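# Seat the hose connector fully on the tap

## Task

Slide the hose connector onto the tap until it is pushed fully home, and make sure the pipe frame is still upright afterwards.

## Robot and tools

Robot: two arms on a table. left_arm (base at about (-0.021, +0.309, +0.025) m) carries a left hand. right_arm (base at about (-0.001, -0.366, +0.004) m) carries a right hand. Both bases are turned only a fraction of a degree about z. Cameras: cam_high, fixed on a stand behind the arms, plus cam_left_wrist and cam_right_wrist on the wrists. Every image is 504x504.

Frames. Scene frame: origin at table-top height, halfway between the two nominal bases, +z up, +x out over the table, +y toward the left arm. Left and right in an image do not match the arm names. Each arm reports its hand pose, velocities, target and wrist-camera pose in its own base frame. Fixed cameras and the table use the scene frame. Motion offsets use the axes of that arm's current Hand target.

Hand point axes (right hand): +z runs along the straight fingers toward the tips, +x runs across the palm away from the thumb, and +y points out of the palm face. The palm face lies at y = -0.062. The left hand is a mirror image, so its +x points toward the thumb. A rigid mast sits behind the palm near the wrist (x +0.05 to +0.10 on the right hand, z -0.16 to -0.11) and can strike objects. Fingertips carry rubber caps over their last 0.03 m.

execute_actions(actions, cameras). actions is a list of up to 15 actions, and each action lasts 0.5 s. An action is a table of up to 15 rows, one per 1/30 s control step. If there are fewer than 15 rows, the last row repeats for the remaining steps. A row is always 48 numbers, each in [-1, 1], covering both arms even if only one moves, in this order:
- left arm dx, dy, dz, rx, ry, rz
- left hand: 16 hinge goals, then current_limit, then speed
- right arm dx, dy, dz, rx, ry, rz
- right hand: 16 hinge goals, then current_limit, then speed

dx to rz are an offset, not a pose. They are measured from the Hand target as it stood when the action began, along that target's own axes. Every row in an action counts from that same starting target, so rows do not add to each other. A new action or call starts from the new target, so sending the same offset again moves the hand further. Scale: 1.0 equals 0.6 m for dx, dy, dz, and 180 degrees for the rotation vector rx, ry, rz. Each step can only turn the hand up to 40 degrees from its measured orientation. The hand often stops short of its target. Send all zeros to ask for the target again, then send whatever distance is still missing. To stop pressing against something, set the target back behind the hand point. The right elbow sags under load, so command the hand higher than you need.

Hand numbers, per hand, in this order: index_abd, index_mcp, index_pip, index_dip, middle_abd, middle_mcp, middle_pip, middle_dip, ring_abd, ring_mcp, ring_pip, ring_dip, thumb_cmc, thumb_axl, thumb_mcp, thumb_ipl. Each is an absolute goal angle, scaled linearly between the hinge's stops. Straight values: _abd 0.00, _mcp 0.75, _pip 0.58, _dip 0.70, thumb_cmc 0.71, thumb_axl 0.68, thumb_mcp 0.23, thumb_ipl 0.17. Moving toward -1 curls the fingers toward the palm, swings _abd away from the thumb, and swings thumb_cmc round in front of the palm. current_limit runs linearly from 0 mA at -1 to 550 mA at +1, with a floor of 11 mA. speed sets how fast the goal moves: (speed+1)/2 of 8.5 rad/s. At the start these are +0.4 and -0.6. A zero is a real goal, not 'no change'. To hold a hand as it is, send back its hand_goal, hand_current_limit and hand_speed. A finger only presses while its goal lies beyond the surface it touches.

Results. Each arm gives end_effector_position (m) and end_effector_quat_wxyz in its base frame, plus the Hand target that your next offset starts from. Readings can be off by a few cm. You also get joint positions, velocities ('within noise' when still), and joint torques, which include gravity and whose numbers 3 and 4 wrap at ±28 N m. Per motor you get hand_goal, hand_measured, hand_current_ma and hand_state (moving, goal, blocked or overload), plus motor temperatures and end-effector positions at some control steps. Images come back only when actions is empty or when cameras names them: a list of names, ["all"], or [] for none.

zoom_image(camera, region): a closer look at the latest image from cam_high, cam_left_wrist or cam_right_wrist. region is [x0, y0, x1, y1] in pixels, at most 504 on each side.

finished_scene(scene=1): ends the scene for good. Call it only once the connector is seated and stays there without help.

Cautions:
- Don't drop parts, let go of moving parts, slam, or push fixed or heavy objects hard.
- Nothing may fall off the table, and the pipe frame must stay upright.
- The arms must not hit or squeeze each other, and a hand must not grip the other hand.
- A motor drawing 495 mA or more for 5 s shuts off for 10 s.
- At 100 °C an arm drops and stays down for 30 to 60 s. A MOTOR HOT line appears at 85 °C, but the fault can come without it. Avoid long holds at full reach and pushing toward targets the arm cannot reach.
- If an arm stops, any hand commands sent during the stop are lost.
- Loose objects may get nudged now and then.
- Smooth, quick, low-effort motion is better.

Each tool is called by a JSON object that holds its "op" and its "data", one argument or row to a line.

## Session

{"op": "execute_actions", "data": {
  "actions": [],
  "cameras": ["all"]
}}

Scene clock: 0.00 s.
left_arm: end_effector_position=(+0.7015, +0.1206, +0.3403) hand_goal=(+0.000, +0.754, +0.576, +0.696, +0.000, +0.754, +0.576, +0.696, +0.000, +0.754, +0.576, +0.696, +0.714, +0.678, +0.226, +0.168) hand_measured=(+0.000, +0.754, +0.576, +0.696, +0.000, +0.754, +0.576, +0.696, +0.000, +0.754, +0.576, +0.696, +0.714, +0.678, +0.226, +0.168) hand_current_ma=(+0, +0, +0, +0, +0, +0, +0, +0, +0, +0, +0, +0, +0, +0, +0, +0) hand_state=(overload, goal, goal, goal, goal, goal, goal, goal, goal, goal, goal, goal, goal, goal, goal, goal) hand_current_limit=0.40 hand_speed=-0.60 end_effector_quat_wxyz=(-0.186, +0.708, +0.468, +0.495) | right_arm: end_effector_position=(+0.0973, +0.4712, +0.1984) hand_goal=(+0.000, +0.754, +0.576, +0.696, +0.000, +0.754, +0.576, +0.696, +0.000, +0.754, +0.576, +0.696, +0.714, +0.678, +0.226, +0.168) hand_measured=(+0.000, +0.754, +0.576, +0.696, +0.000, +0.754, +0.576, +0.696, +0.000, +0.754, +0.576, +0.696, +0.714, +0.678, +0.226, +0.168) hand_current_ma=(+0, +0, +0, +0, +0, +0, +0, +0, +0, +0, +0, +0, +0, +0, +0, +0) hand_state=(goal, goal, goal, goal, goal, goal, goal, goal, goal, goal, goal, goal, goal, goal, goal, goal) hand_current_limit=0.40 hand_speed=-0.60 end_effector_quat_wxyz=(-0.385, +0.077, +0.669, +0.631)
Joint positions: left_arm=[0.048 1.612 1.399 -0.451 -0.776 0.845] | right_arm=[1.228 1.736 0.383 1.482 -0.771 0.753]
Joint velocities: within noise
Joint torques (N m): no reading
Motor temperatures (°C): left_arm=[38 35 31 38 29 33] | right_arm=[37 35 32 34 34 30]
Heat: left arm: hottest waist 38 °C; right arm: hottest waist 37 °C.
Hand target: left_arm +0.7052, +0.1208, +0.3637; -0.177, +0.697, +0.471, +0.510 | right_arm +0.0982, +0.4737, +0.2019; -0.384, +0.074, +0.666, +0.635

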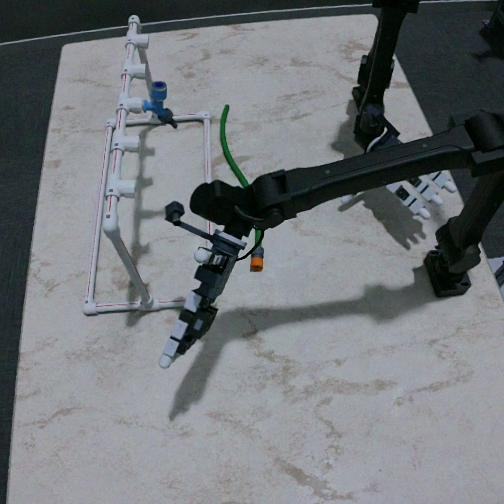

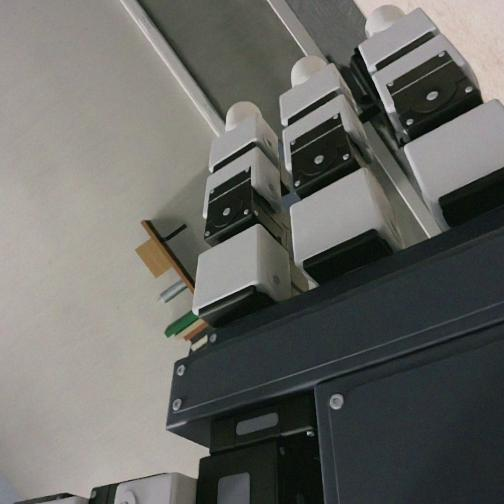

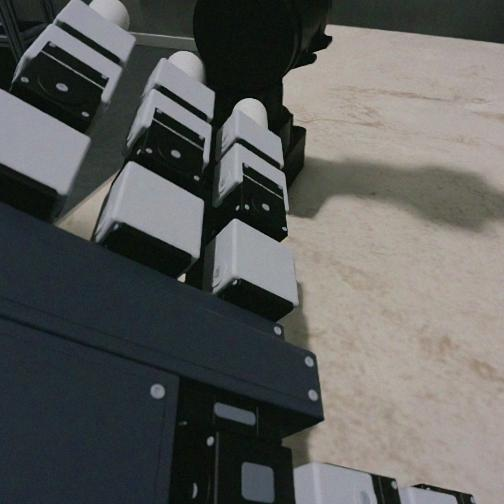

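{"op": "zoom_image", "data": {
  "camera": "cam_high",
  "region": [60, 0, 312, 252]
}}

{"op": "zoom_image", "data": {
  "camera": "cam_high",
  "region": [110, 60, 210, 160]
}}

{"op": "zoom_image", "data": {
  "camera": "cam_high",
  "region": [200, 190, 320, 310]
}}

{"op": "zoom_image", "data": {
  "camera": "cam_left_wrist",
  "region": [100, 180, 260, 340]
}}

Scaled by 2.000 from the camera's 504x504 image, which has a finer 720x720 frame.

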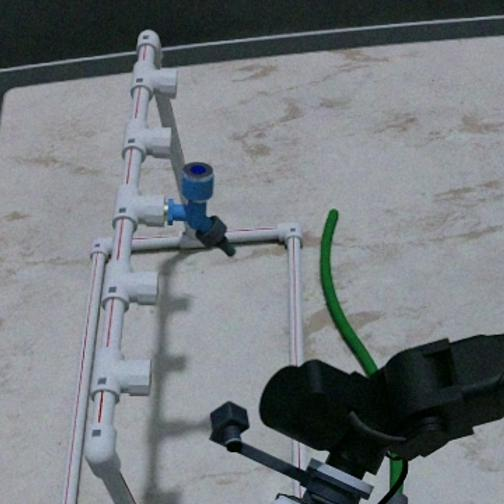

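Scaled by 5.040 from the camera's 504x504 image, which has a finer 720x720 frame.

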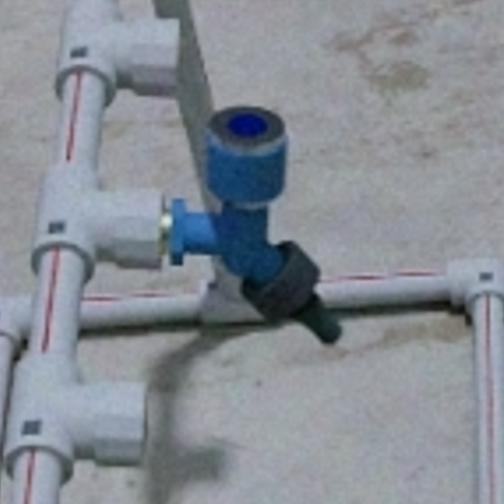

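Scaled by 4.200 from the camera's 504x504 image, which has a finer 720x720 frame.

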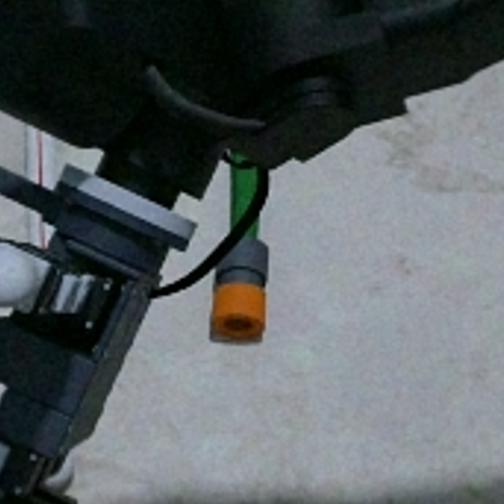

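Scaled by 3.150 from the camera's 504x504 image, which has a finer 720x720 frame.

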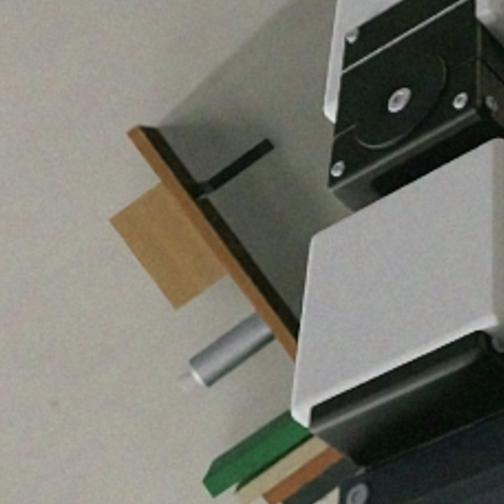

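{"op": "zoom_image", "data": {
  "camera": "cam_high",
  "region": [324, 90, 504, 270]
}}

{"op": "zoom_image", "data": {
  "camera": "cam_high",
  "region": [324, 0, 504, 180]
}}

{"op": "zoom_image", "data": {
  "camera": "cam_high",
  "region": [140, 170, 300, 390]
}}

{"op": "zoom_image", "data": {
  "camera": "cam_high",
  "region": [400, 200, 504, 304]
}}

Scaled by 2.800 from the camera's 504x504 image, which has a finer 720x720 frame.

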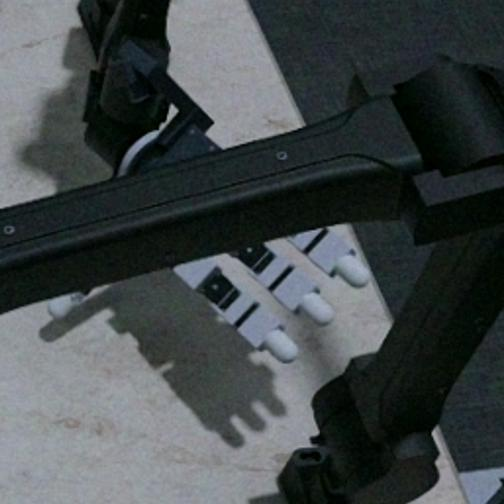

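Scaled by 2.800 from the camera's 504x504 image, which has a finer 720x720 frame.

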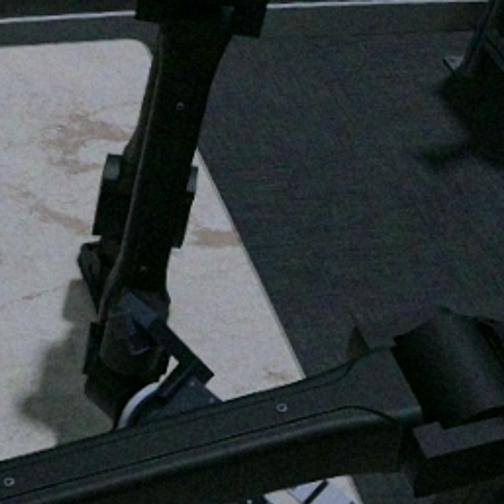

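Scaled by 2.291 from the camera's 504x504 image, which has a finer 720x720 frame.

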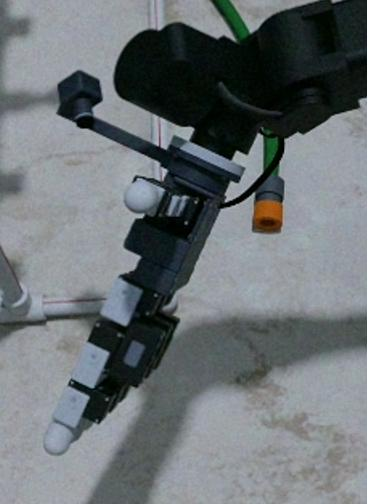

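Scaled by 4.846 from the camera's 504x504 image, which has a finer 720x720 frame.

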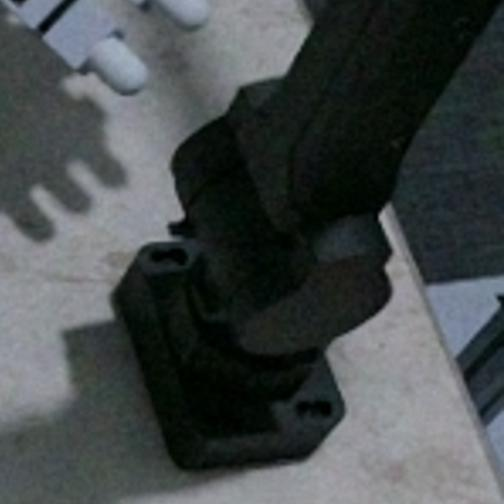

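{"op": "execute_actions", "data": {
  "actions": [
    [[0.05,-0.12,0,0,0,0,0,0.754,0.576,0.696,0,0.754,0.576,0.696,0,0.754,0.576,0.696,0.714,0.678,0.226,0.168,0.4,-0.6,0,0,0,0,0,0,0,0.754,0.576,0.696,0,0.754,0.576,0.696,0,0.754,0.576,0.696,0.714,0.678,0.226,0.168,0.4,-0.6]],
    [[0.05,-0.12,0,0,0,0,0,0.754,0.576,0.696,0,0.754,0.576,0.696,0,0.754,0.576,0.696,0.714,0.678,0.226,0.168,0.4,-0.6,0,0,0,0,0,0,0,0.754,0.576,0.696,0,0.754,0.576,0.696,0,0.754,0.576,0.696,0.714,0.678,0.226,0.168,0.4,-0.6]],
    [[0.05,-0.12,0,0,0,0,0,0.754,0.576,0.696,0,0.754,0.576,0.696,0,0.754,0.576,0.696,0.714,0.678,0.226,0.168,0.4,-0.6,0,0,0,0,0,0,0,0.754,0.576,0.696,0,0.754,0.576,0.696,0,0.754,0.576,0.696,0.714,0.678,0.226,0.168,0.4,-0.6]],
    [[0.05,-0.12,0,0,0,0,0,0.754,0.576,0.696,0,0.754,0.576,0.696,0,0.754,0.576,0.696,0.714,0.678,0.226,0.168,0.4,-0.6,0,0,0,0,0,0,0,0.754,0.576,0.696,0,0.754,0.576,0.696,0,0.754,0.576,0.696,0.714,0.678,0.226,0.168,0.4,-0.6]]
  ],
  "cameras": ["cam_high"]
}}

Scene clock: 21.80 s.
left_arm: end_effector_position=(+0.4685, +0.3236, +0.3998) hand_goal=(+0.000, +0.754, +0.576, +0.696, +0.000, +0.754, +0.576, +0.696, +0.000, +0.754, +0.576, +0.696, +0.714, +0.678, +0.226, +0.168) hand_measured=(-0.190, +0.756, +0.576, +0.696, -0.004, +0.756, +0.576, +0.696, -0.002, +0.756, +0.576, +0.696, +0.716, +0.678, +0.226, +0.168) hand_current_ma=(+0, +0, +0, +0, +0, +0, +0, +0, +0, +0, +0, +0, +0, +0, +0, +0) hand_state=(overload, goal, goal, goal, goal, goal, goal, goal, goal, goal, goal, goal, goal, goal, goal, goal) hand_current_limit=0.40 hand_speed=-0.60 end_effector_quat_wxyz=(-0.175, +0.697, +0.478, +0.505) | right_arm: end_effector_position=(+0.0973, +0.4712, +0.1984) hand_goal=(+0.000, +0.754, +0.576, +0.696, +0.000, +0.754, +0.576, +0.696, +0.000, +0.754, +0.576, +0.696, +0.714, +0.678, +0.226, +0.168) hand_measured=(+0.000, +0.758, +0.576, +0.696, +0.000, +0.760, +0.576, +0.696, +0.000, +0.760, +0.576, +0.696, +0.718, +0.678, +0.226, +0.168) hand_current_ma=(+0, +1, +0, +0, +0, +2, +0, +0, +0, +1, +0, +0, +1, +0, +0, +0) hand_state=(goal, goal, goal, goal, goal, goal, goal, goal, goal, goal, goal, goal, goal, goal, goal, goal) hand_current_limit=0.40 hand_speed=-0.60 end_effector_quat_wxyz=(-0.385, +0.077, +0.669, +0.631)
Joint positions: left_arm=[0.645 1.158 1.059 -0.361 -0.262 1.176] | right_arm=[1.228 1.736 0.383 1.482 -0.771 0.753]
Joint torques (N m): left_arm=[0.56 -10.17 9.43 2.43 -0.15 0.13] | right_arm=[0.03 -10.46 4.71 2.85 0.14 -0.09]
Heat: left arm: hottest waist 38 °C; right arm: hottest waist 36 °C.
Hand target: left_arm +0.4684, +0.3201, +0.4018; -0.177, +0.697, +0.471, +0.511 | right_arm +0.0982, +0.4737, +0.2019; -0.384, +0.074, +0.666, +0.635
Off the commanded pose: left_arm 0.004 m, 1 deg | right_arm 0.004 m, 1 deg.
Step readings (end_effector_position of left_arm | right_arm):
0: (+0.7015, +0.1206, +0.3403) | (+0.0973, +0.4712, +0.1984)
1: (+0.7016, +0.1205, +0.3402) | (+0.0973, +0.4712, +0.1984)
2: (+0.7012, +0.1207, +0.3401) | (+0.0973, +0.4712, +0.1984)
4: (+0.6941, +0.1239, +0.3388) | (+0.0973, +0.4712, +0.1984)
8: (+0.6648, +0.1541, +0.3470) | (+0.0973, +0.4712, +0.1984)
15: (+0.6461, +0.1778, +0.3770) | (+0.0973, +0.4712, +0.1984)
16: (+0.6460, +0.1768, +0.3771) | (+0.0973, +0.4712, +0.1984)
17: (+0.6447, +0.1754, +0.3756) | (+0.0973, +0.4712, +0.1984)
19: (+0.6356, +0.1759, +0.3677) | (+0.0973, +0.4712, +0.1984)
23: (+0.6050, +0.2057, +0.3606) | (+0.0973, +0.4712, +0.1984)
30: (+0.5875, +0.2268, +0.3806) | (+0.0973, +0.4712, +0.1984)
31: (+0.5875, +0.2257, +0.3811) | (+0.0973, +0.4712, +0.1984)
32: (+0.5867, +0.2236, +0.3807) | (+0.0973, +0.4712, +0.1984)
34: (+0.5780, +0.2259, +0.3763) | (+0.0973, +0.4712, +0.1984)
38: (+0.5450, +0.2588, +0.3763) | (+0.0973, +0.4712, +0.1984)
45: (+0.5275, +0.2755, +0.3917) | (+0.0973, +0.4712, +0.1984)
46: (+0.5279, +0.2743, +0.3918) | (+0.0973, +0.4712, +0.1984)
47: (+0.5280, +0.2720, +0.3906) | (+0.0973, +0.4712, +0.1984)
49: (+0.5200, +0.2759, +0.3873) | (+0.0973, +0.4712, +0.1984)
53: (+0.4850, +0.3122, +0.3891) | (+0.0973, +0.4712, +0.1984)
60: (+0.4678, +0.3250, +0.4005) | (+0.0973, +0.4712, +0.1984)
Images, in order (width x height): cam_high 504x504.

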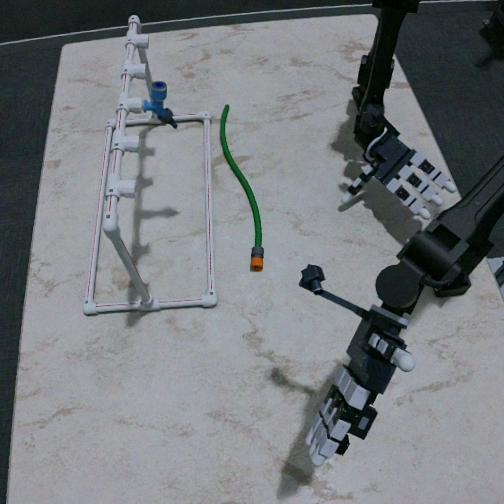

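{"op": "execute_actions", "data": {
  "actions": [
    [[0,0,0,0,0,0,0,0.754,0.576,0.696,0,0.754,0.576,0.696,0,0.754,0.576,0.696,0.714,0.678,0.226,0.168,0.4,-0.6,-0.04,0.0915,-0.044,0,0,-0.1667,0,0.754,0.576,0.696,0,0.754,0.576,0.696,0,0.754,0.576,0.696,0.714,0.678,0.226,0.168,0.4,-0.6]],
    [[0,0,0,0,0,0,0,0.754,0.576,0.696,0,0.754,0.576,0.696,0,0.754,0.576,0.696,0.714,0.678,0.226,0.168,0.4,-0.6,-0.0805,0.059,-0.044,0,0,-0.1667,0,0.754,0.576,0.696,0,0.754,0.576,0.696,0,0.754,0.576,0.696,0.714,0.678,0.226,0.168,0.4,-0.6]],
    [[0,0,0,0,0,0,0,0.754,0.576,0.696,0,0.754,0.576,0.696,0,0.754,0.576,0.696,0.714,0.678,0.226,0.168,0.4,-0.6,-0.0993,0.011,-0.044,0,0,-0.1667,0,0.754,0.576,0.696,0,0.754,0.576,0.696,0,0.754,0.576,0.696,0.714,0.678,0.226,0.168,0.4,-0.6]],
    [[0,0,0,0,0,0,0,0.754,0.576,0.696,0,0.754,0.576,0.696,0,0.754,0.576,0.696,0.714,0.678,0.226,0.168,0.4,-0.6,-0.0915,-0.04,-0.044,0,0,-0.1667,0,0.754,0.576,0.696,0,0.754,0.576,0.696,0,0.754,0.576,0.696,0.714,0.678,0.226,0.168,0.4,-0.6]],
    [[0,0,0,0,0,0,0,0.754,0.576,0.696,0,0.754,0.576,0.696,0,0.754,0.576,0.696,0.714,0.678,0.226,0.168,0.4,-0.6,-0.059,-0.0805,-0.044,0,0,-0.1667,0,0.754,0.576,0.696,0,0.754,0.576,0.696,0,0.754,0.576,0.696,0.714,0.678,0.226,0.168,0.4,-0.6]]
  ],
  "cameras": ["cam_high", "cam_right_wrist"]
}}

Scene clock: 29.60 s.
left_arm: end_effector_position=(+0.4686, +0.3235, +0.3997) hand_goal=(+0.000, +0.754, +0.576, +0.696, +0.000, +0.754, +0.576, +0.696, +0.000, +0.754, +0.576, +0.696, +0.714, +0.678, +0.226, +0.168) hand_measured=(-0.190, +0.756, +0.576, +0.696, -0.004, +0.756, +0.576, +0.696, -0.002, +0.756, +0.576, +0.696, +0.716, +0.678, +0.226, +0.168) hand_current_ma=(+0, +0, +0, +0, +0, +0, +0, +0, +0, +0, +0, +0, +0, +0, +0, +0) hand_state=(overload, goal, goal, goal, goal, goal, goal, goal, goal, goal, goal, goal, goal, goal, goal, goal) hand_current_limit=0.40 hand_speed=-0.60 end_effector_quat_wxyz=(-0.175, +0.697, +0.478, +0.505) | right_arm: end_effector_position=(+0.3943, +0.4440, +0.3329) hand_goal=(+0.000, +0.754, +0.576, +0.696, +0.000, +0.754, +0.576, +0.696, +0.000, +0.754, +0.576, +0.696, +0.714, +0.678, +0.226, +0.168) hand_measured=(-0.002, +0.754, +0.576, +0.696, -0.004, +0.754, +0.576, +0.696, -0.002, +0.754, +0.576, +0.696, +0.714, +0.678, +0.226, +0.168) hand_current_ma=(+0, +0, +0, +0, +0, +0, +0, +0, +0, +0, +0, +0, +0, +0, +0, +0) hand_state=(goal, goal, goal, goal, goal, goal, goal, goal, goal, goal, goal, goal, goal, goal, goal, goal) hand_current_limit=0.40 hand_speed=-0.60 end_effector_quat_wxyz=(-0.511, +0.617, -0.243, -0.547)
Joint positions: left_arm=[0.645 1.158 1.059 -0.361 -0.261 1.177] | right_arm=[0.536 2.037 1.561 1.404 -1.419 -1.025]
Joint torques (N m): left_arm=[0.62 -10.17 9.42 2.41 -0.15 0.12] | right_arm=[0.56 -19.6 11.51 0.51 0.95 -0.04]
Heat: left arm: hottest waist 38 °C; right arm: hottest waist 36 °C.
Hand target: left_arm +0.4684, +0.3200, +0.4017; -0.177, +0.697, +0.471, +0.511 | right_arm +0.3975, +0.4511, +0.3324; -0.515, +0.624, -0.243, -0.535
Off the commanded pose: left_arm 0.004 m, 1 deg | right_arm 0.008 m, 2 deg.
Step readings (end_effector_position of left_arm | right_arm):
0: (+0.4685, +0.3236, +0.3998) | (+0.0973, +0.4712, +0.1984)
1: (+0.4685, +0.3236, +0.3998) | (+0.0965, +0.4708, +0.1988)
2: (+0.4686, +0.3235, +0.3998) | (+0.0960, +0.4698, +0.2005)
4: (+0.4686, +0.3235, +0.3998) | (+0.1038, +0.4667, +0.2052)
8: (+0.4686, +0.3235, +0.3998) | (+0.1465, +0.4643, +0.2107)
15: (+0.4686, +0.3235, +0.3998) | (+0.1607, +0.4637, +0.2247)
16: (+0.4686, +0.3235, +0.3997) | (+0.1586, +0.4632, +0.2255)
17: (+0.4686, +0.3235, +0.3997) | (+0.1577, +0.4621, +0.2269)
19: (+0.4686, +0.3235, +0.3997) | (+0.1627, +0.4621, +0.2310)
23: (+0.4686, +0.3235, +0.3997) | (+0.2064, +0.4620, +0.2418)
30: (+0.4686, +0.3235, +0.3997) | (+0.2236, +0.4584, +0.2507)
31: (+0.4686, +0.3235, +0.3997) | (+0.2218, +0.4585, +0.2497)
32: (+0.4686, +0.3235, +0.3997) | (+0.2208, +0.4571, +0.2501)
34: (+0.4686, +0.3235, +0.3997) | (+0.2246, +0.4586, +0.2551)
38: (+0.4686, +0.3235, +0.3997) | (+0.2626, +0.4596, +0.2742)
45: (+0.4686, +0.3235, +0.3997) | (+0.2832, +0.4525, +0.2797)
46: (+0.4686, +0.3235, +0.3997) | (+0.2820, +0.4531, +0.2784)
47: (+0.4686, +0.3235, +0.3997) | (+0.2814, +0.4523, +0.2778)
49: (+0.4686, +0.3235, +0.3997) | (+0.2874, +0.4544, +0.2816)
53: (+0.4686, +0.3235, +0.3997) | (+0.3187, +0.4564, +0.3026)
60: (+0.4686, +0.3235, +0.3997) | (+0.3390, +0.4469, +0.3090)
61: (+0.4686, +0.3235, +0.3997) | (+0.3389, +0.4472, +0.3079)
62: (+0.4686, +0.3235, +0.3997) | (+0.3394, +0.4469, +0.3068)
64: (+0.4686, +0.3235, +0.3997) | (+0.3480, +0.4498, +0.3098)
68: (+0.4686, +0.3235, +0.3997) | (+0.3745, +0.4510, +0.3297)
75: (+0.4686, +0.3235, +0.3997) | (+0.3933, +0.4415, +0.3386)
Images, in order (width x height): cam_high 504x504, cam_right_wrist 504x504.

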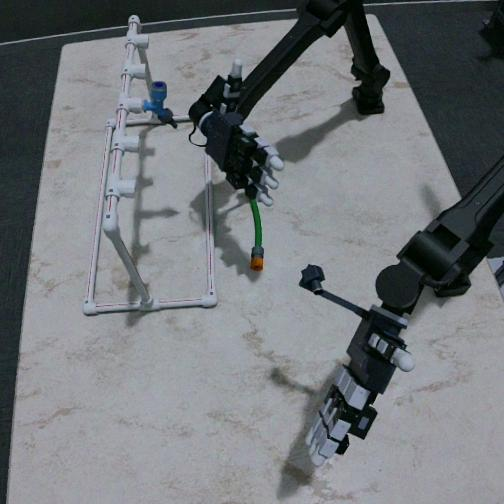

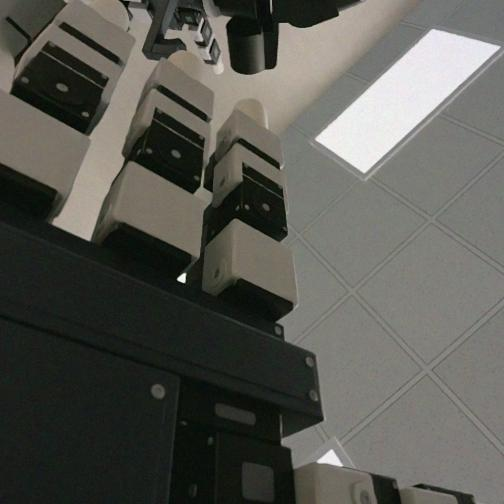

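{"op": "execute_actions", "data": {
  "actions": [
    [[0,0,0,0,0,0,0,0.754,0.576,0.696,0,0.754,0.576,0.696,0,0.754,0.576,0.696,0.714,0.678,0.226,0.168,0.4,-0.6,0.045,-0.019,0.006,0.0848,0.1495,-0.0197,-0.167,0.479,-0.08,0.188,0.167,0.479,-0.08,0.188,0,0.8,0.576,0.696,-0.571,0.678,0.112,0.168,0.4,-0.6]],
    [[0,0,0,0,0,0,0,0.754,0.576,0.696,0,0.754,0.576,0.696,0,0.754,0.576,0.696,0.714,0.678,0.226,0.168,0.4,-0.6,0.037,-0.011,0.03,0.0848,0.1495,-0.0197,-0.167,0.479,-0.08,0.188,0.167,0.479,-0.08,0.188,0,0.8,0.576,0.696,-0.571,0.678,0.112,0.168,0.4,-0.6]],
    [[0,0,0,0,0,0,0,0.754,0.576,0.696,0,0.754,0.576,0.696,0,0.754,0.576,0.696,0.714,0.678,0.226,0.168,0.4,-0.6,0.02,0.001,0.045,0.0848,0.1495,-0.0197,-0.167,0.479,-0.08,0.188,0.167,0.479,-0.08,0.188,0,0.8,0.576,0.696,-0.571,0.678,0.112,0.168,0.4,-0.6]],
    [[0,0,0,0,0,0,0,0.754,0.576,0.696,0,0.754,0.576,0.696,0,0.754,0.576,0.696,0.714,0.678,0.226,0.168,0.4,-0.6,-0.003,0.014,0.047,0.0848,0.1495,-0.0197,-0.167,0.479,-0.08,0.188,0.167,0.479,-0.08,0.188,0,0.8,0.576,0.696,-0.571,0.678,0.112,0.168,0.4,-0.6]]
  ],
  "cameras": ["cam_high", "cam_right_wrist"]
}}

Scene clock: 34.67 s.
left_arm: end_effector_position=(+0.4686, +0.3235, +0.3997) hand_goal=(+0.000, +0.754, +0.576, +0.696, +0.000, +0.754, +0.576, +0.696, +0.000, +0.754, +0.576, +0.696, +0.714, +0.678, +0.226, +0.168) hand_measured=(-0.190, +0.756, +0.576, +0.696, -0.004, +0.756, +0.576, +0.696, -0.002, +0.756, +0.576, +0.696, +0.716, +0.678, +0.226, +0.168) hand_current_ma=(+0, +0, +0, +0, +0, +0, +0, +0, +0, +0, +0, +0, +0, +0, +0, +0) hand_state=(overload, goal, goal, goal, goal, goal, goal, goal, goal, goal, goal, goal, goal, goal, goal, goal) hand_current_limit=0.40 hand_speed=-0.60 end_effector_quat_wxyz=(-0.175, +0.697, +0.478, +0.505) | right_arm: end_effector_position=(+0.4522, +0.4993, +0.2368) hand_goal=(-0.166, +0.480, -0.080, +0.188, +0.168, +0.480, -0.080, +0.188, +0.000, +0.800, +0.576, +0.696, -0.570, +0.678, +0.112, +0.168) hand_measured=(-0.138, +0.476, -0.080, +0.190, +0.120, +0.474, -0.080, +0.190, -0.002, +0.790, +0.576, +0.696, -0.574, +0.678, +0.112, +0.168) hand_current_ma=(+18, -1, +0, +0, -48, -2, +0, +0, +0, -4, +0, +0, -1, +0, +0, +0) hand_state=(blocked, goal, goal, goal, blocked, goal, goal, goal, goal, goal, goal, goal, goal, goal, goal, goal) hand_current_limit=0.40 hand_speed=-0.60 end_effector_quat_wxyz=(+0.358, -0.471, +0.709, -0.382)
Joint positions: left_arm=[0.645 1.158 1.059 -0.361 -0.261 1.177] | right_arm=[0.982 1.784 1.682 -0.863 0.99 -2.096]
Joint torques (N m): left_arm=[0.56 -10.11 9.43 2.43 -0.15 0.12] | right_arm=[-0.38 -18.2 15.43 1.26 0.95 -0.07]
Motor temperatures (°C): left_arm=[38 37 36 38 29 33] | right_arm=[36 37 34 34 34 30]
Heat: left arm: hottest waist 38 °C; right arm: hottest shoulder 37 °C.
Hand target: left_arm +0.4684, +0.3200, +0.4017; -0.177, +0.697, +0.471, +0.511 | right_arm +0.4633, +0.5066, +0.2515; +0.378, -0.501, +0.676, -0.386
Off the commanded pose: left_arm 0.004 m, 1 deg | right_arm 0.020 m, 6 deg.
joint sent to its limit (right arm) — joint 6 (wrist roll), lower limit. The joint targets are off in orientation, not in position.
Step readings (end_effector_position of left_arm | right_arm):
0: (+0.4686, +0.3235, +0.3997) | (+0.3943, +0.4440, +0.3329)
1: (+0.4686, +0.3235, +0.3997) | (+0.3945, +0.4442, +0.3327)
2: (+0.4686, +0.3235, +0.3997) | (+0.3961, +0.4455, +0.3324)
4: (+0.4686, +0.3235, +0.3997) | (+0.4007, +0.4492, +0.3314)
8: (+0.4686, +0.3235, +0.3997) | (+0.4114, +0.4585, +0.3258)
15: (+0.4686, +0.3235, +0.3997) | (+0.4172, +0.4683, +0.2976)
16: (+0.4686, +0.3235, +0.3997) | (+0.4174, +0.4695, +0.2952)
17: (+0.4686, +0.3235, +0.3997) | (+0.4202, +0.4724, +0.2938)
19: (+0.4686, +0.3235, +0.3997) | (+0.4268, +0.4782, +0.2913)
23: (+0.4686, +0.3235, +0.3997) | (+0.4357, +0.4804, +0.2795)
30: (+0.4686, +0.3235, +0.3997) | (+0.4442, +0.4694, +0.2864)
31: (+0.4686, +0.3235, +0.3997) | (+0.4465, +0.4691, +0.2896)
32: (+0.4686, +0.3235, +0.3997) | (+0.4534, +0.4703, +0.2913)
34: (+0.4686, +0.3235, +0.3997) | (+0.4644, +0.4713, +0.2893)
38: (+0.4686, +0.3235, +0.3997) | (+0.4634, +0.4720, +0.2720)
45: (+0.4686, +0.3235, +0.3997) | (+0.4307, +0.4762, +0.2367)
46: (+0.4686, +0.3235, +0.3997) | (+0.4308, +0.4758, +0.2374)
47: (+0.4686, +0.3235, +0.3997) | (+0.4380, +0.4709, +0.2387)
49: (+0.4686, +0.3235, +0.3997) | (+0.4507, +0.4646, +0.2460)
53: (+0.4686, +0.3235, +0.3997) | (+0.4604, +0.4760, +0.2637)
60: (+0.4686, +0.3235, +0.3997) | (+0.4488, +0.5024, +0.2466)
Images, in order (width x height): cam_high 504x504, cam_right_wrist 504x504.

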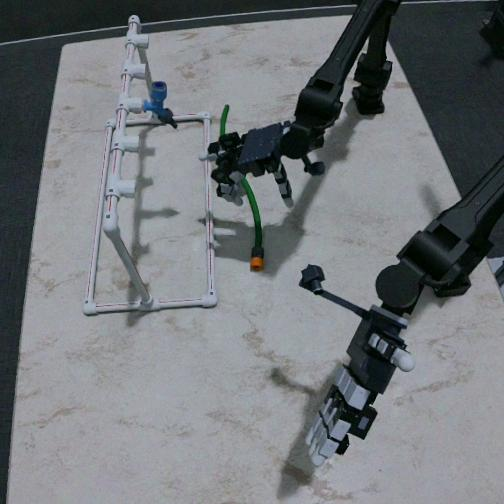

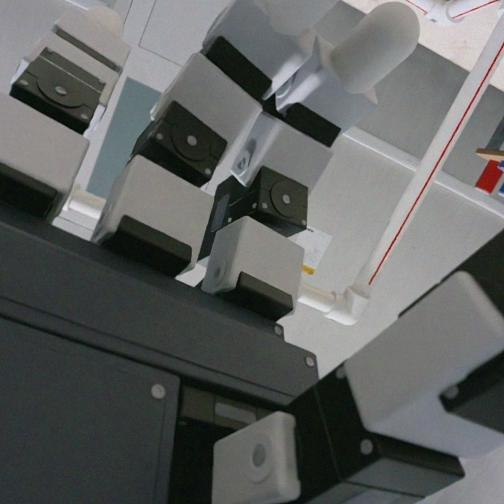

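{"op": "zoom_image", "data": {
  "camera": "cam_high",
  "region": [180, 120, 330, 290]
}}

{"op": "zoom_image", "data": {
  "camera": "cam_high",
  "region": [230, 225, 290, 285]
}}

Scaled by 2.965 from the camera's 504x504 image, which has a finer 720x720 frame.

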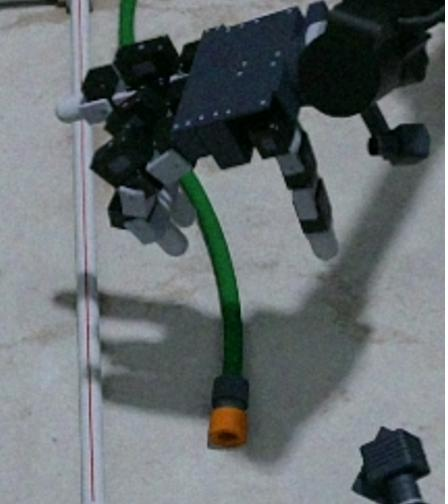

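Scaled by 8.400 from the camera's 504x504 image, which has a finer 720x720 frame.

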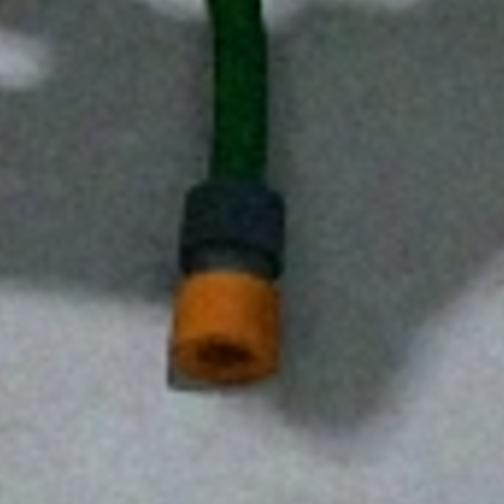

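{"op": "execute_actions", "data": {
  "actions": [
    [[0,0,0,0,0,0,0,0.754,0.576,0.696,0,0.754,0.576,0.696,0,0.754,0.576,0.696,0.714,0.678,0.226,0.168,0.4,-0.6,-0.031,0.0868,0.0548,-0.0088,0.0223,0.0197,-0.12,0.575,-0.328,0.087,0.1,0.575,-0.328,0.087,0,0.8,0.576,0.696,-0.657,0.678,0.0,0.168,0.4,-0.6]],
    [[0,0,0,0,0,0,0,0.754,0.576,0.696,0,0.754,0.576,0.696,0,0.754,0.576,0.696,0.714,0.678,0.226,0.168,0.4,-0.6,-0.0295,0.0872,0.055,0,0,0,-0.12,0.575,-0.328,0.087,0.1,0.575,-0.328,0.087,0,0.8,0.576,0.696,-0.657,0.678,0.0,0.168,0.4,-0.6]]
  ],
  "cameras": ["cam_high", "cam_right_wrist"]
}}

Scene clock: 41.60 s.
left_arm: end_effector_position=(+0.4686, +0.3235, +0.3997) hand_goal=(+0.000, +0.754, +0.576, +0.696, +0.000, +0.754, +0.576, +0.696, +0.000, +0.754, +0.576, +0.696, +0.714, +0.678, +0.226, +0.168) hand_measured=(-0.190, +0.756, +0.576, +0.696, -0.004, +0.756, +0.576, +0.696, -0.002, +0.756, +0.576, +0.696, +0.716, +0.678, +0.226, +0.168) hand_current_ma=(+0, +0, +0, +0, +0, +0, +0, +0, +0, +0, +0, +0, +0, +0, +0, +0) hand_state=(overload, goal, goal, goal, goal, goal, goal, goal, goal, goal, goal, goal, goal, goal, goal, goal) hand_current_limit=0.40 hand_speed=-0.60 end_effector_quat_wxyz=(-0.175, +0.697, +0.478, +0.505) | right_arm: end_effector_position=(+0.4767, +0.5361, +0.1158) hand_goal=(-0.120, +0.576, -0.328, +0.088, +0.100, +0.576, -0.328, +0.088, +0.000, +0.800, +0.576, +0.696, -0.656, +0.678, +0.000, +0.168) hand_measured=(-0.120, +0.564, -0.324, +0.092, +0.100, +0.562, -0.324, +0.092, -0.002, +0.790, +0.576, +0.696, -0.656, +0.678, +0.002, +0.168) hand_current_ma=(+0, -6, +1, +1, +0, -7, +1, +1, +0, -4, +0, +0, +0, +0, +0, +0) hand_state=(goal, goal, goal, goal, goal, goal, goal, goal, goal, goal, goal, goal, goal, goal, goal, goal) hand_current_limit=0.40 hand_speed=-0.60 end_effector_quat_wxyz=(+0.336, -0.486, +0.706, -0.391)
Joint positions: left_arm=[0.645 1.158 1.059 -0.361 -0.261 1.177] | right_arm=[0.982 1.997 1.693 -0.717 0.99 -2.096]
Joint torques (N m): left_arm=[0.56 -10.11 9.42 2.43 -0.15 0.12] | right_arm=[0.03 -21.01 14.78 2.43 0.89 0.02]
Heat: left arm: hottest waist 38 °C; right arm: hottest shoulder 37 °C.
Hand target: left_arm +0.4684, +0.3200, +0.4017; -0.177, +0.697, +0.471, +0.511 | right_arm +0.4901, +0.5541, +0.1351; +0.359, -0.471, +0.709, -0.382
Off the commanded pose: left_arm 0.004 m, 1 deg | right_arm 0.029 m, 3 deg.
Step readings (end_effector_position of left_arm | right_arm):
0: (+0.4686, +0.3235, +0.3997) | (+0.4522, +0.4993, +0.2368)
1: (+0.4686, +0.3235, +0.3997) | (+0.4522, +0.4993, +0.2368)
2: (+0.4686, +0.3235, +0.3997) | (+0.4524, +0.4996, +0.2359)
4: (+0.4686, +0.3235, +0.3997) | (+0.4549, +0.5031, +0.2317)
8: (+0.4686, +0.3235, +0.3997) | (+0.4605, +0.5115, +0.2075)
15: (+0.4686, +0.3235, +0.3997) | (+0.4627, +0.5154, +0.1718)
16: (+0.4686, +0.3235, +0.3997) | (+0.4629, +0.5157, +0.1715)
17: (+0.4686, +0.3235, +0.3997) | (+0.4639, +0.5173, +0.1716)
19: (+0.4686, +0.3235, +0.3997) | (+0.4684, +0.5238, +0.1708)
23: (+0.4686, +0.3235, +0.3997) | (+0.4749, +0.5334, +0.1521)
30: (+0.4686, +0.3235, +0.3997) | (+0.4758, +0.5347, +0.1146)
Images, in order (width x height): cam_high 504x504, cam_right_wrist 504x504.

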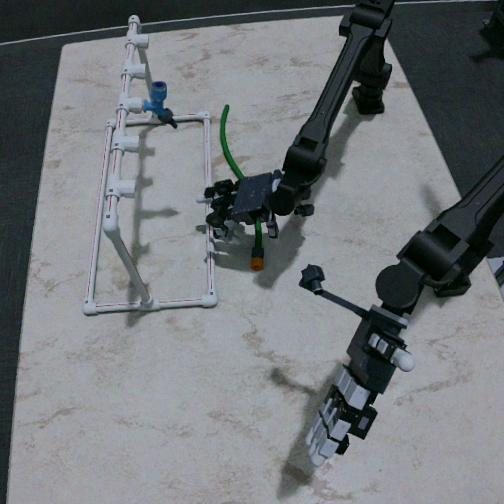

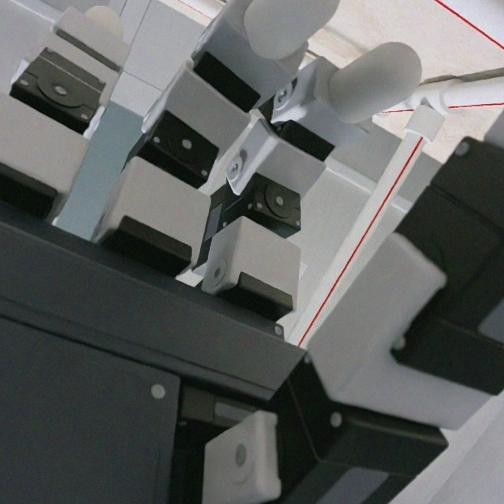

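{"op": "zoom_image", "data": {
  "camera": "cam_high",
  "region": [190, 150, 330, 290]
}}

Scaled by 3.600 from the camera's 504x504 image, which has a finer 720x720 frame.

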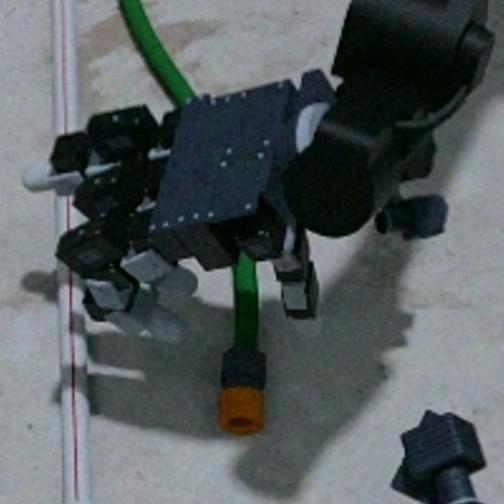

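{"op": "execute_actions", "data": {
  "actions": [
    [[0,0,0,0,0,0,0,0.754,0.576,0.696,0,0.754,0.576,0.696,0,0.754,0.576,0.696,0.714,0.678,0.226,0.168,0.4,-0.6,-0.0023,0.068,0.034,0,0,0,-0.12,0.575,-0.328,0.087,0.1,0.575,-0.328,0.087,0,0.98,0.93,0.93,-0.657,0.678,0.0,0.168,0.4,-0.6]]
  ],
  "cameras": ["cam_high", "cam_right_wrist"]
}}

Scene clock: 44.10 s.
left_arm: end_effector_position=(+0.4686, +0.3235, +0.3997) hand_goal=(+0.000, +0.754, +0.576, +0.696, +0.000, +0.754, +0.576, +0.696, +0.000, +0.754, +0.576, +0.696, +0.714, +0.678, +0.226, +0.168) hand_measured=(-0.190, +0.756, +0.576, +0.696, -0.004, +0.756, +0.576, +0.696, -0.002, +0.756, +0.576, +0.696, +0.716, +0.678, +0.226, +0.168) hand_current_ma=(+0, +0, +0, +0, +0, +0, +0, +0, +0, +0, +0, +0, +0, +0, +0, +0) hand_state=(overload, goal, goal, goal, goal, goal, goal, goal, goal, goal, goal, goal, goal, goal, goal, goal) hand_current_limit=0.40 hand_speed=-0.60 end_effector_quat_wxyz=(-0.175, +0.697, +0.478, +0.505) | right_arm: end_effector_position=(+0.4855, +0.5488, +0.0899) hand_goal=(-0.120, +0.576, -0.328, +0.088, +0.100, +0.576, -0.328, +0.088, +0.000, +0.980, +0.930, +0.930, -0.656, +0.678, +0.000, +0.168) hand_measured=(-0.120, +0.564, -0.324, +0.092, +0.100, +0.562, -0.324, +0.092, -0.002, +0.960, +0.924, +0.926, -0.656, +0.678, +0.002, +0.168) hand_current_ma=(+0, -6, +1, +1, +0, -7, +1, +1, +0, -15, -2, -1, +0, +0, +0, +0) hand_state=(goal, goal, goal, goal, goal, goal, goal, goal, goal, blocked, goal, goal, goal, goal, goal, goal) hand_current_limit=0.40 hand_speed=-0.60 end_effector_quat_wxyz=(+0.348, -0.478, +0.708, -0.387)
Joint positions: left_arm=[0.645 1.158 1.059 -0.361 -0.261 1.177] | right_arm=[0.982 2.047 1.693 -0.639 0.991 -2.096]
Joint torques (N m): left_arm=[0.62 -10.17 9.42 2.41 -0.15 0.13] | right_arm=[0.21 -20.42 12.68 2.48 0.94 0.1]
Heat: left arm: hottest waist 38 °C; right arm: hottest shoulder 37 °C.
Hand target: left_arm +0.4684, +0.3200, +0.4017; -0.177, +0.697, +0.471, +0.511 | right_arm +0.4921, +0.5619, +0.0901; +0.359, -0.471, +0.709, -0.382
Off the commanded pose: left_arm 0.004 m, 1 deg | right_arm 0.015 m, 2 deg.
Step readings (end_effector_position of left_arm | right_arm):
0: (+0.4686, +0.3235, +0.3997) | (+0.4767, +0.5361, +0.1158)
1: (+0.4686, +0.3235, +0.3997) | (+0.4769, +0.5363, +0.1159)
2: (+0.4686, +0.3235, +0.3997) | (+0.4777, +0.5376, +0.1164)
4: (+0.4686, +0.3235, +0.3997) | (+0.4808, +0.5422, +0.1167)
8: (+0.4686, +0.3235, +0.3997) | (+0.4847, +0.5477, +0.1091)
15: (+0.4686, +0.3235, +0.3997) | (+0.4853, +0.5485, +0.0907)
Images, in order (width x height): cam_high 504x504, cam_right_wrist 504x504.

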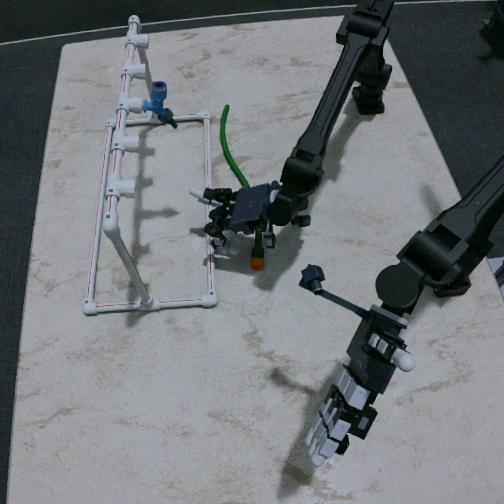

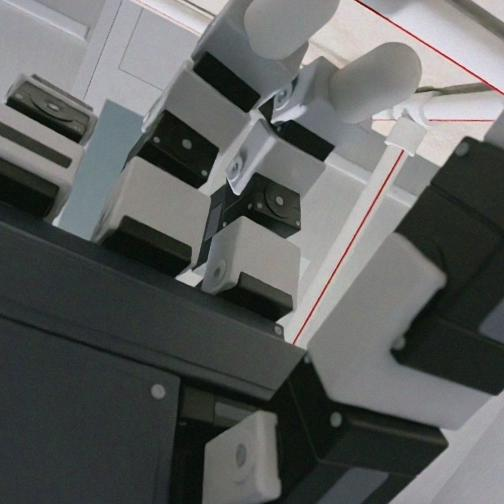

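{"op": "execute_actions", "data": {
  "actions": [
    [[0,0,0,0,0,0,0,0.754,0.576,0.696,0,0.754,0.576,0.696,0,0.754,0.576,0.696,0.714,0.678,0.226,0.168,0.4,-0.6,0.0077,0.0387,0.0143,0,0,0,-0.12,0.575,-0.328,0.087,0.1,0.575,-0.328,0.087,0,0.98,0.93,0.93,-0.657,0.678,0.0,0.168,0.4,-0.6]]
  ],
  "cameras": ["cam_high"]
}}

{"op": "zoom_image", "data": {
  "camera": "cam_high",
  "region": [190, 170, 330, 290]
}}

Scene clock: 45.47 s.
left_arm: end_effector_position=(+0.4686, +0.3235, +0.3997) hand_goal=(+0.000, +0.754, +0.576, +0.696, +0.000, +0.754, +0.576, +0.696, +0.000, +0.754, +0.576, +0.696, +0.714, +0.678, +0.226, +0.168) hand_measured=(-0.190, +0.756, +0.576, +0.696, -0.004, +0.756, +0.576, +0.696, -0.002, +0.756, +0.576, +0.696, +0.716, +0.678, +0.226, +0.168) hand_current_ma=(+0, +0, +0, +0, +0, +0, +0, +0, +0, +0, +0, +0, +0, +0, +0, +0) hand_state=(overload, goal, goal, goal, goal, goal, goal, goal, goal, goal, goal, goal, goal, goal, goal, goal) hand_current_limit=0.40 hand_speed=-0.60 end_effector_quat_wxyz=(-0.175, +0.697, +0.478, +0.505) | right_arm: end_effector_position=(+0.4910, +0.5569, +0.0856) hand_goal=(-0.120, +0.576, -0.328, +0.088, +0.100, +0.576, -0.328, +0.088, +0.000, +0.980, +0.930, +0.930, -0.656, +0.678, +0.000, +0.168) hand_measured=(-0.120, +0.564, -0.324, +0.092, +0.100, +0.562, -0.324, +0.092, -0.002, +0.960, +0.924, +0.926, -0.656, +0.678, +0.002, +0.168) hand_current_ma=(+0, -6, +1, +1, +0, -7, +1, +1, +0, -15, -2, -1, +0, +0, +0, +0) hand_state=(goal, goal, goal, goal, goal, goal, goal, goal, goal, blocked, goal, goal, goal, goal, goal, goal) hand_current_limit=0.40 hand_speed=-0.60 end_effector_quat_wxyz=(+0.361, -0.469, +0.710, -0.382)
Joint positions: left_arm=[0.645 1.158 1.059 -0.361 -0.261 1.177] | right_arm=[0.982 2.061 1.693 -0.589 0.992 -2.096]
Joint torques (N m): left_arm=[0.56 -10.17 9.42 2.43 -0.15 0.12] | right_arm=[0.5 -20.31 9.85 2.65 0.97 0.16]
Heat: left arm: hottest waist 38 °C; right arm: hottest shoulder 37 °C.
Hand target: left_arm +0.4684, +0.3200, +0.4017; -0.177, +0.697, +0.471, +0.511 | right_arm +0.4890, +0.5620, +0.0652; +0.359, -0.471, +0.709, -0.382
Off the commanded pose: left_arm 0.004 m, 1 deg | right_arm 0.021 m, 0 deg.
Step readings (end_effector_position of left_arm | right_arm):
0: (+0.4686, +0.3235, +0.3997) | (+0.4855, +0.5488, +0.0899)
1: (+0.4686, +0.3235, +0.3997) | (+0.4855, +0.5490, +0.0900)
2: (+0.4686, +0.3235, +0.3997) | (+0.4860, +0.5497, +0.0904)
4: (+0.4686, +0.3235, +0.3997) | (+0.4879, +0.5524, +0.0915)
8: (+0.4686, +0.3235, +0.3997) | (+0.4902, +0.5557, +0.0906)
15: (+0.4686, +0.3235, +0.3997) | (+0.4909, +0.5567, +0.0858)
Images, in order (width x height): cam_high 504x504.

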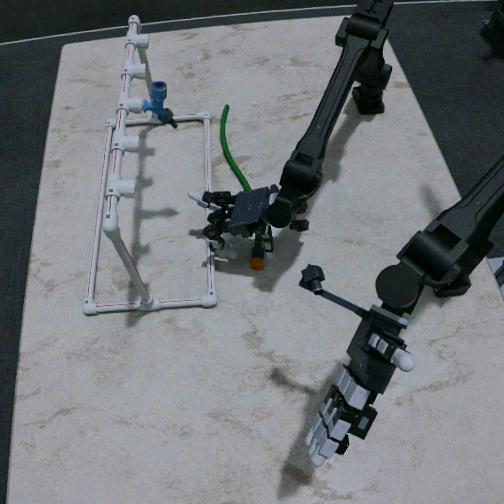

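Scaled by 3.600 from the camera's 504x504 image, which has a finer 720x720 frame.

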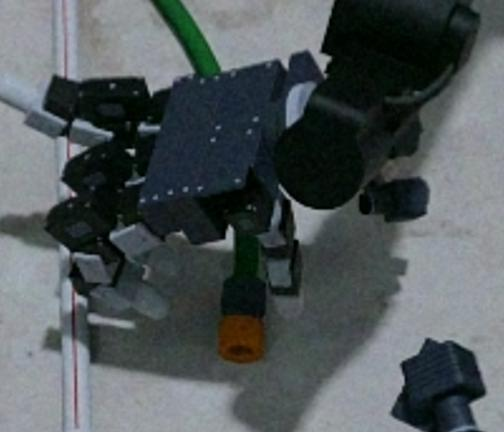

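{"op": "execute_actions", "data": {
  "actions": [
    [[0,0,0,0,0,0,0,0.754,0.576,0.696,0,0.754,0.576,0.696,0,0.754,0.576,0.696,0.714,0.678,0.226,0.168,0.4,-0.6,0.0195,0.0393,0.0092,0,0,0,-0.12,0.575,-0.328,0.087,0.1,0.575,-0.328,0.087,0,0.98,0.93,0.93,-0.657,0.678,0.0,0.168,0.4,-0.6]]
  ],
  "cameras": []
}}

Scene clock: 46.77 s.
left_arm: end_effector_position=(+0.4686, +0.3235, +0.3997) hand_goal=(+0.000, +0.754, +0.576, +0.696, +0.000, +0.754, +0.576, +0.696, +0.000, +0.754, +0.576, +0.696, +0.714, +0.678, +0.226, +0.168) hand_measured=(-0.190, +0.756, +0.576, +0.696, -0.004, +0.756, +0.576, +0.696, -0.002, +0.756, +0.576, +0.696, +0.716, +0.678, +0.226, +0.168) hand_current_ma=(+0, +0, +0, +0, +0, +0, +0, +0, +0, +0, +0, +0, +0, +0, +0, +0) hand_state=(overload, goal, goal, goal, goal, goal, goal, goal, goal, goal, goal, goal, goal, goal, goal, goal) hand_current_limit=0.40 hand_speed=-0.60 end_effector_quat_wxyz=(-0.175, +0.697, +0.478, +0.505) | right_arm: end_effector_position=(+0.4836, +0.5493, +0.0547) hand_goal=(-0.120, +0.576, -0.328, +0.088, +0.100, +0.576, -0.328, +0.088, +0.000, +0.980, +0.930, +0.930, -0.656, +0.678, +0.000, +0.168) hand_measured=(-0.120, +0.564, -0.324, +0.092, +0.100, +0.564, -0.324, +0.092, -0.002, +0.960, +0.924, +0.926, -0.656, +0.678, +0.002, +0.168) hand_current_ma=(+0, -6, +1, +1, +0, -7, +1, +1, +0, -14, -2, -1, +0, +0, +0, +0) hand_state=(goal, goal, goal, goal, goal, goal, goal, goal, goal, goal, goal, goal, goal, goal, goal, goal) hand_current_limit=0.40 hand_speed=-0.60 end_effector_quat_wxyz=(+0.357, -0.472, +0.709, -0.384)
Joint positions: left_arm=[0.645 1.158 1.059 -0.361 -0.261 1.177] | right_arm=[0.986 2.073 1.63 -0.53 0.995 -2.091]
Joint torques (N m): left_arm=[0.56 -10.23 9.42 2.41 -0.15 0.12] | right_arm=[0.67 -20.48 9.81 2.55 0.97 0.19]
Heat: left arm: hottest waist 38 °C; right arm: hottest shoulder 37 °C.
Hand target: left_arm +0.4684, +0.3200, +0.4017; -0.177, +0.697, +0.471, +0.511 | right_arm +0.4811, +0.5560, +0.0402; +0.359, -0.471, +0.709, -0.382
Off the commanded pose: left_arm 0.004 m, 1 deg | right_arm 0.016 m, 0 deg.
Step readings (end_effector_position of left_arm | right_arm):
0: (+0.4686, +0.3235, +0.3997) | (+0.4910, +0.5569, +0.0856)
1: (+0.4686, +0.3235, +0.3997) | (+0.4910, +0.5568, +0.0854)
2: (+0.4686, +0.3235, +0.3997) | (+0.4912, +0.5567, +0.0844)
4: (+0.4686, +0.3235, +0.3997) | (+0.4904, +0.5562, +0.0802)
8: (+0.4686, +0.3235, +0.3997) | (+0.4845, +0.5499, +0.0641)
15: (+0.4686, +0.3235, +0.3997) | (+0.4834, +0.5486, +0.0543)
No camera images: "cameras" was empty.

{"op": "execute_actions", "data": {
  "actions": [
    [[0,0,0,0,0,0,0,0.754,0.576,0.696,0,0.754,0.576,0.696,0,0.754,0.576,0.696,0.714,0.678,0.226,0.168,0.4,-0.6,0.0068,0.032,0.0092,0,0,0,-0.12,0.575,-0.328,0.087,0.1,0.575,-0.416,0.087,0,0.98,0.93,0.93,-0.657,0.678,0.0,0.168,0.4,-0.6]]
  ],
  "cameras": ["cam_high", "cam_right_wrist"]
}}

{"op": "zoom_image", "data": {
  "camera": "cam_high",
  "region": [190, 170, 330, 290]
}}

Scene clock: 48.73 s.
left_arm: end_effector_position=(+0.4686, +0.3235, +0.3997) hand_goal=(+0.000, +0.754, +0.576, +0.696, +0.000, +0.754, +0.576, +0.696, +0.000, +0.754, +0.576, +0.696, +0.714, +0.678, +0.226, +0.168) hand_measured=(-0.190, +0.756, +0.576, +0.696, -0.004, +0.756, +0.576, +0.696, -0.002, +0.756, +0.576, +0.696, +0.716, +0.678, +0.226, +0.168) hand_current_ma=(+0, +0, +0, +0, +0, +0, +0, +0, +0, +0, +0, +0, +0, +0, +0, +0) hand_state=(overload, goal, goal, goal, goal, goal, goal, goal, goal, goal, goal, goal, goal, goal, goal, goal) hand_current_limit=0.40 hand_speed=-0.60 end_effector_quat_wxyz=(-0.175, +0.697, +0.478, +0.505) | right_arm: end_effector_position=(+0.4803, +0.5507, +0.0380) hand_goal=(-0.120, +0.576, -0.328, +0.088, +0.100, +0.576, -0.416, +0.088, +0.000, +0.980, +0.930, +0.930, -0.656, +0.678, +0.000, +0.168) hand_measured=(-0.120, +0.564, -0.324, +0.092, +0.100, +0.564, -0.412, +0.092, -0.002, +0.960, +0.924, +0.926, -0.656, +0.678, +0.000, +0.168) hand_current_ma=(+0, -6, +1, +1, +0, -7, +1, +1, +0, -14, -2, -1, +0, +0, +0, +0) hand_state=(goal, goal, goal, goal, goal, goal, goal, goal, goal, goal, goal, goal, goal, goal, goal, goal) hand_current_limit=0.40 hand_speed=-0.60 end_effector_quat_wxyz=(+0.359, -0.471, +0.709, -0.383)
Joint positions: left_arm=[0.645 1.158 1.059 -0.361 -0.261 1.177] | right_arm=[0.991 2.09 1.609 -0.493 0.998 -2.084]
Joint torques (N m): left_arm=[0.56 -10.17 9.42 2.41 -0.15 0.12] | right_arm=[1.08 -20.07 9.48 2.52 0.96 0.19]
Heat: left arm: hottest waist 38 °C; right arm: hottest shoulder 37 °C.
Hand target: left_arm +0.4684, +0.3200, +0.4017; -0.177, +0.697, +0.471, +0.511 | right_arm +0.4771, +0.5561, +0.0203; +0.359, -0.471, +0.709, -0.382
Off the commanded pose: left_arm 0.004 m, 1 deg | right_arm 0.019 m, 0 deg.
Step readings (end_effector_position of left_arm | right_arm):
0: (+0.4686, +0.3235, +0.3997) | (+0.4836, +0.5493, +0.0547)
1: (+0.4686, +0.3235, +0.3997) | (+0.4836, +0.5495, +0.0548)
2: (+0.4686, +0.3235, +0.3997) | (+0.4839, +0.5497, +0.0547)
4: (+0.4686, +0.3235, +0.3997) | (+0.4841, +0.5507, +0.0542)
8: (+0.4686, +0.3235, +0.3997) | (+0.4822, +0.5512, +0.0485)
15: (+0.4686, +0.3235, +0.3997) | (+0.4801, +0.5505, +0.0384)
Images, in order (width x height): cam_high 504x504, cam_right_wrist 504x504.

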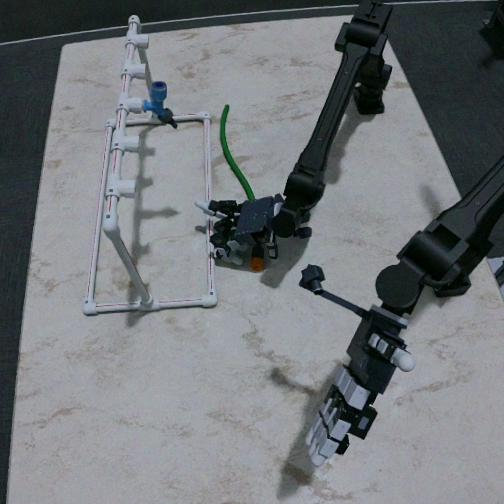

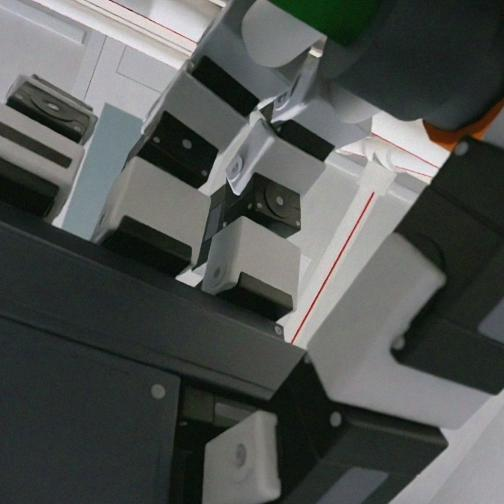

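Scaled by 3.600 from the camera's 504x504 image, which has a finer 720x720 frame.

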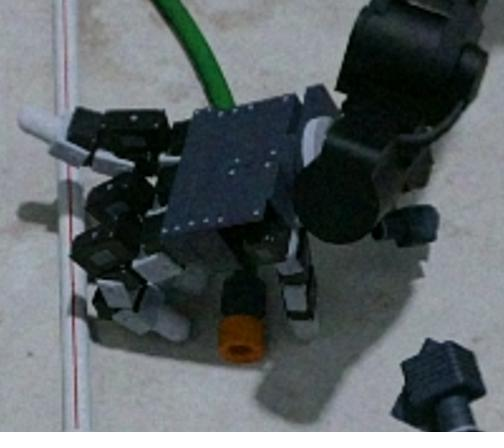

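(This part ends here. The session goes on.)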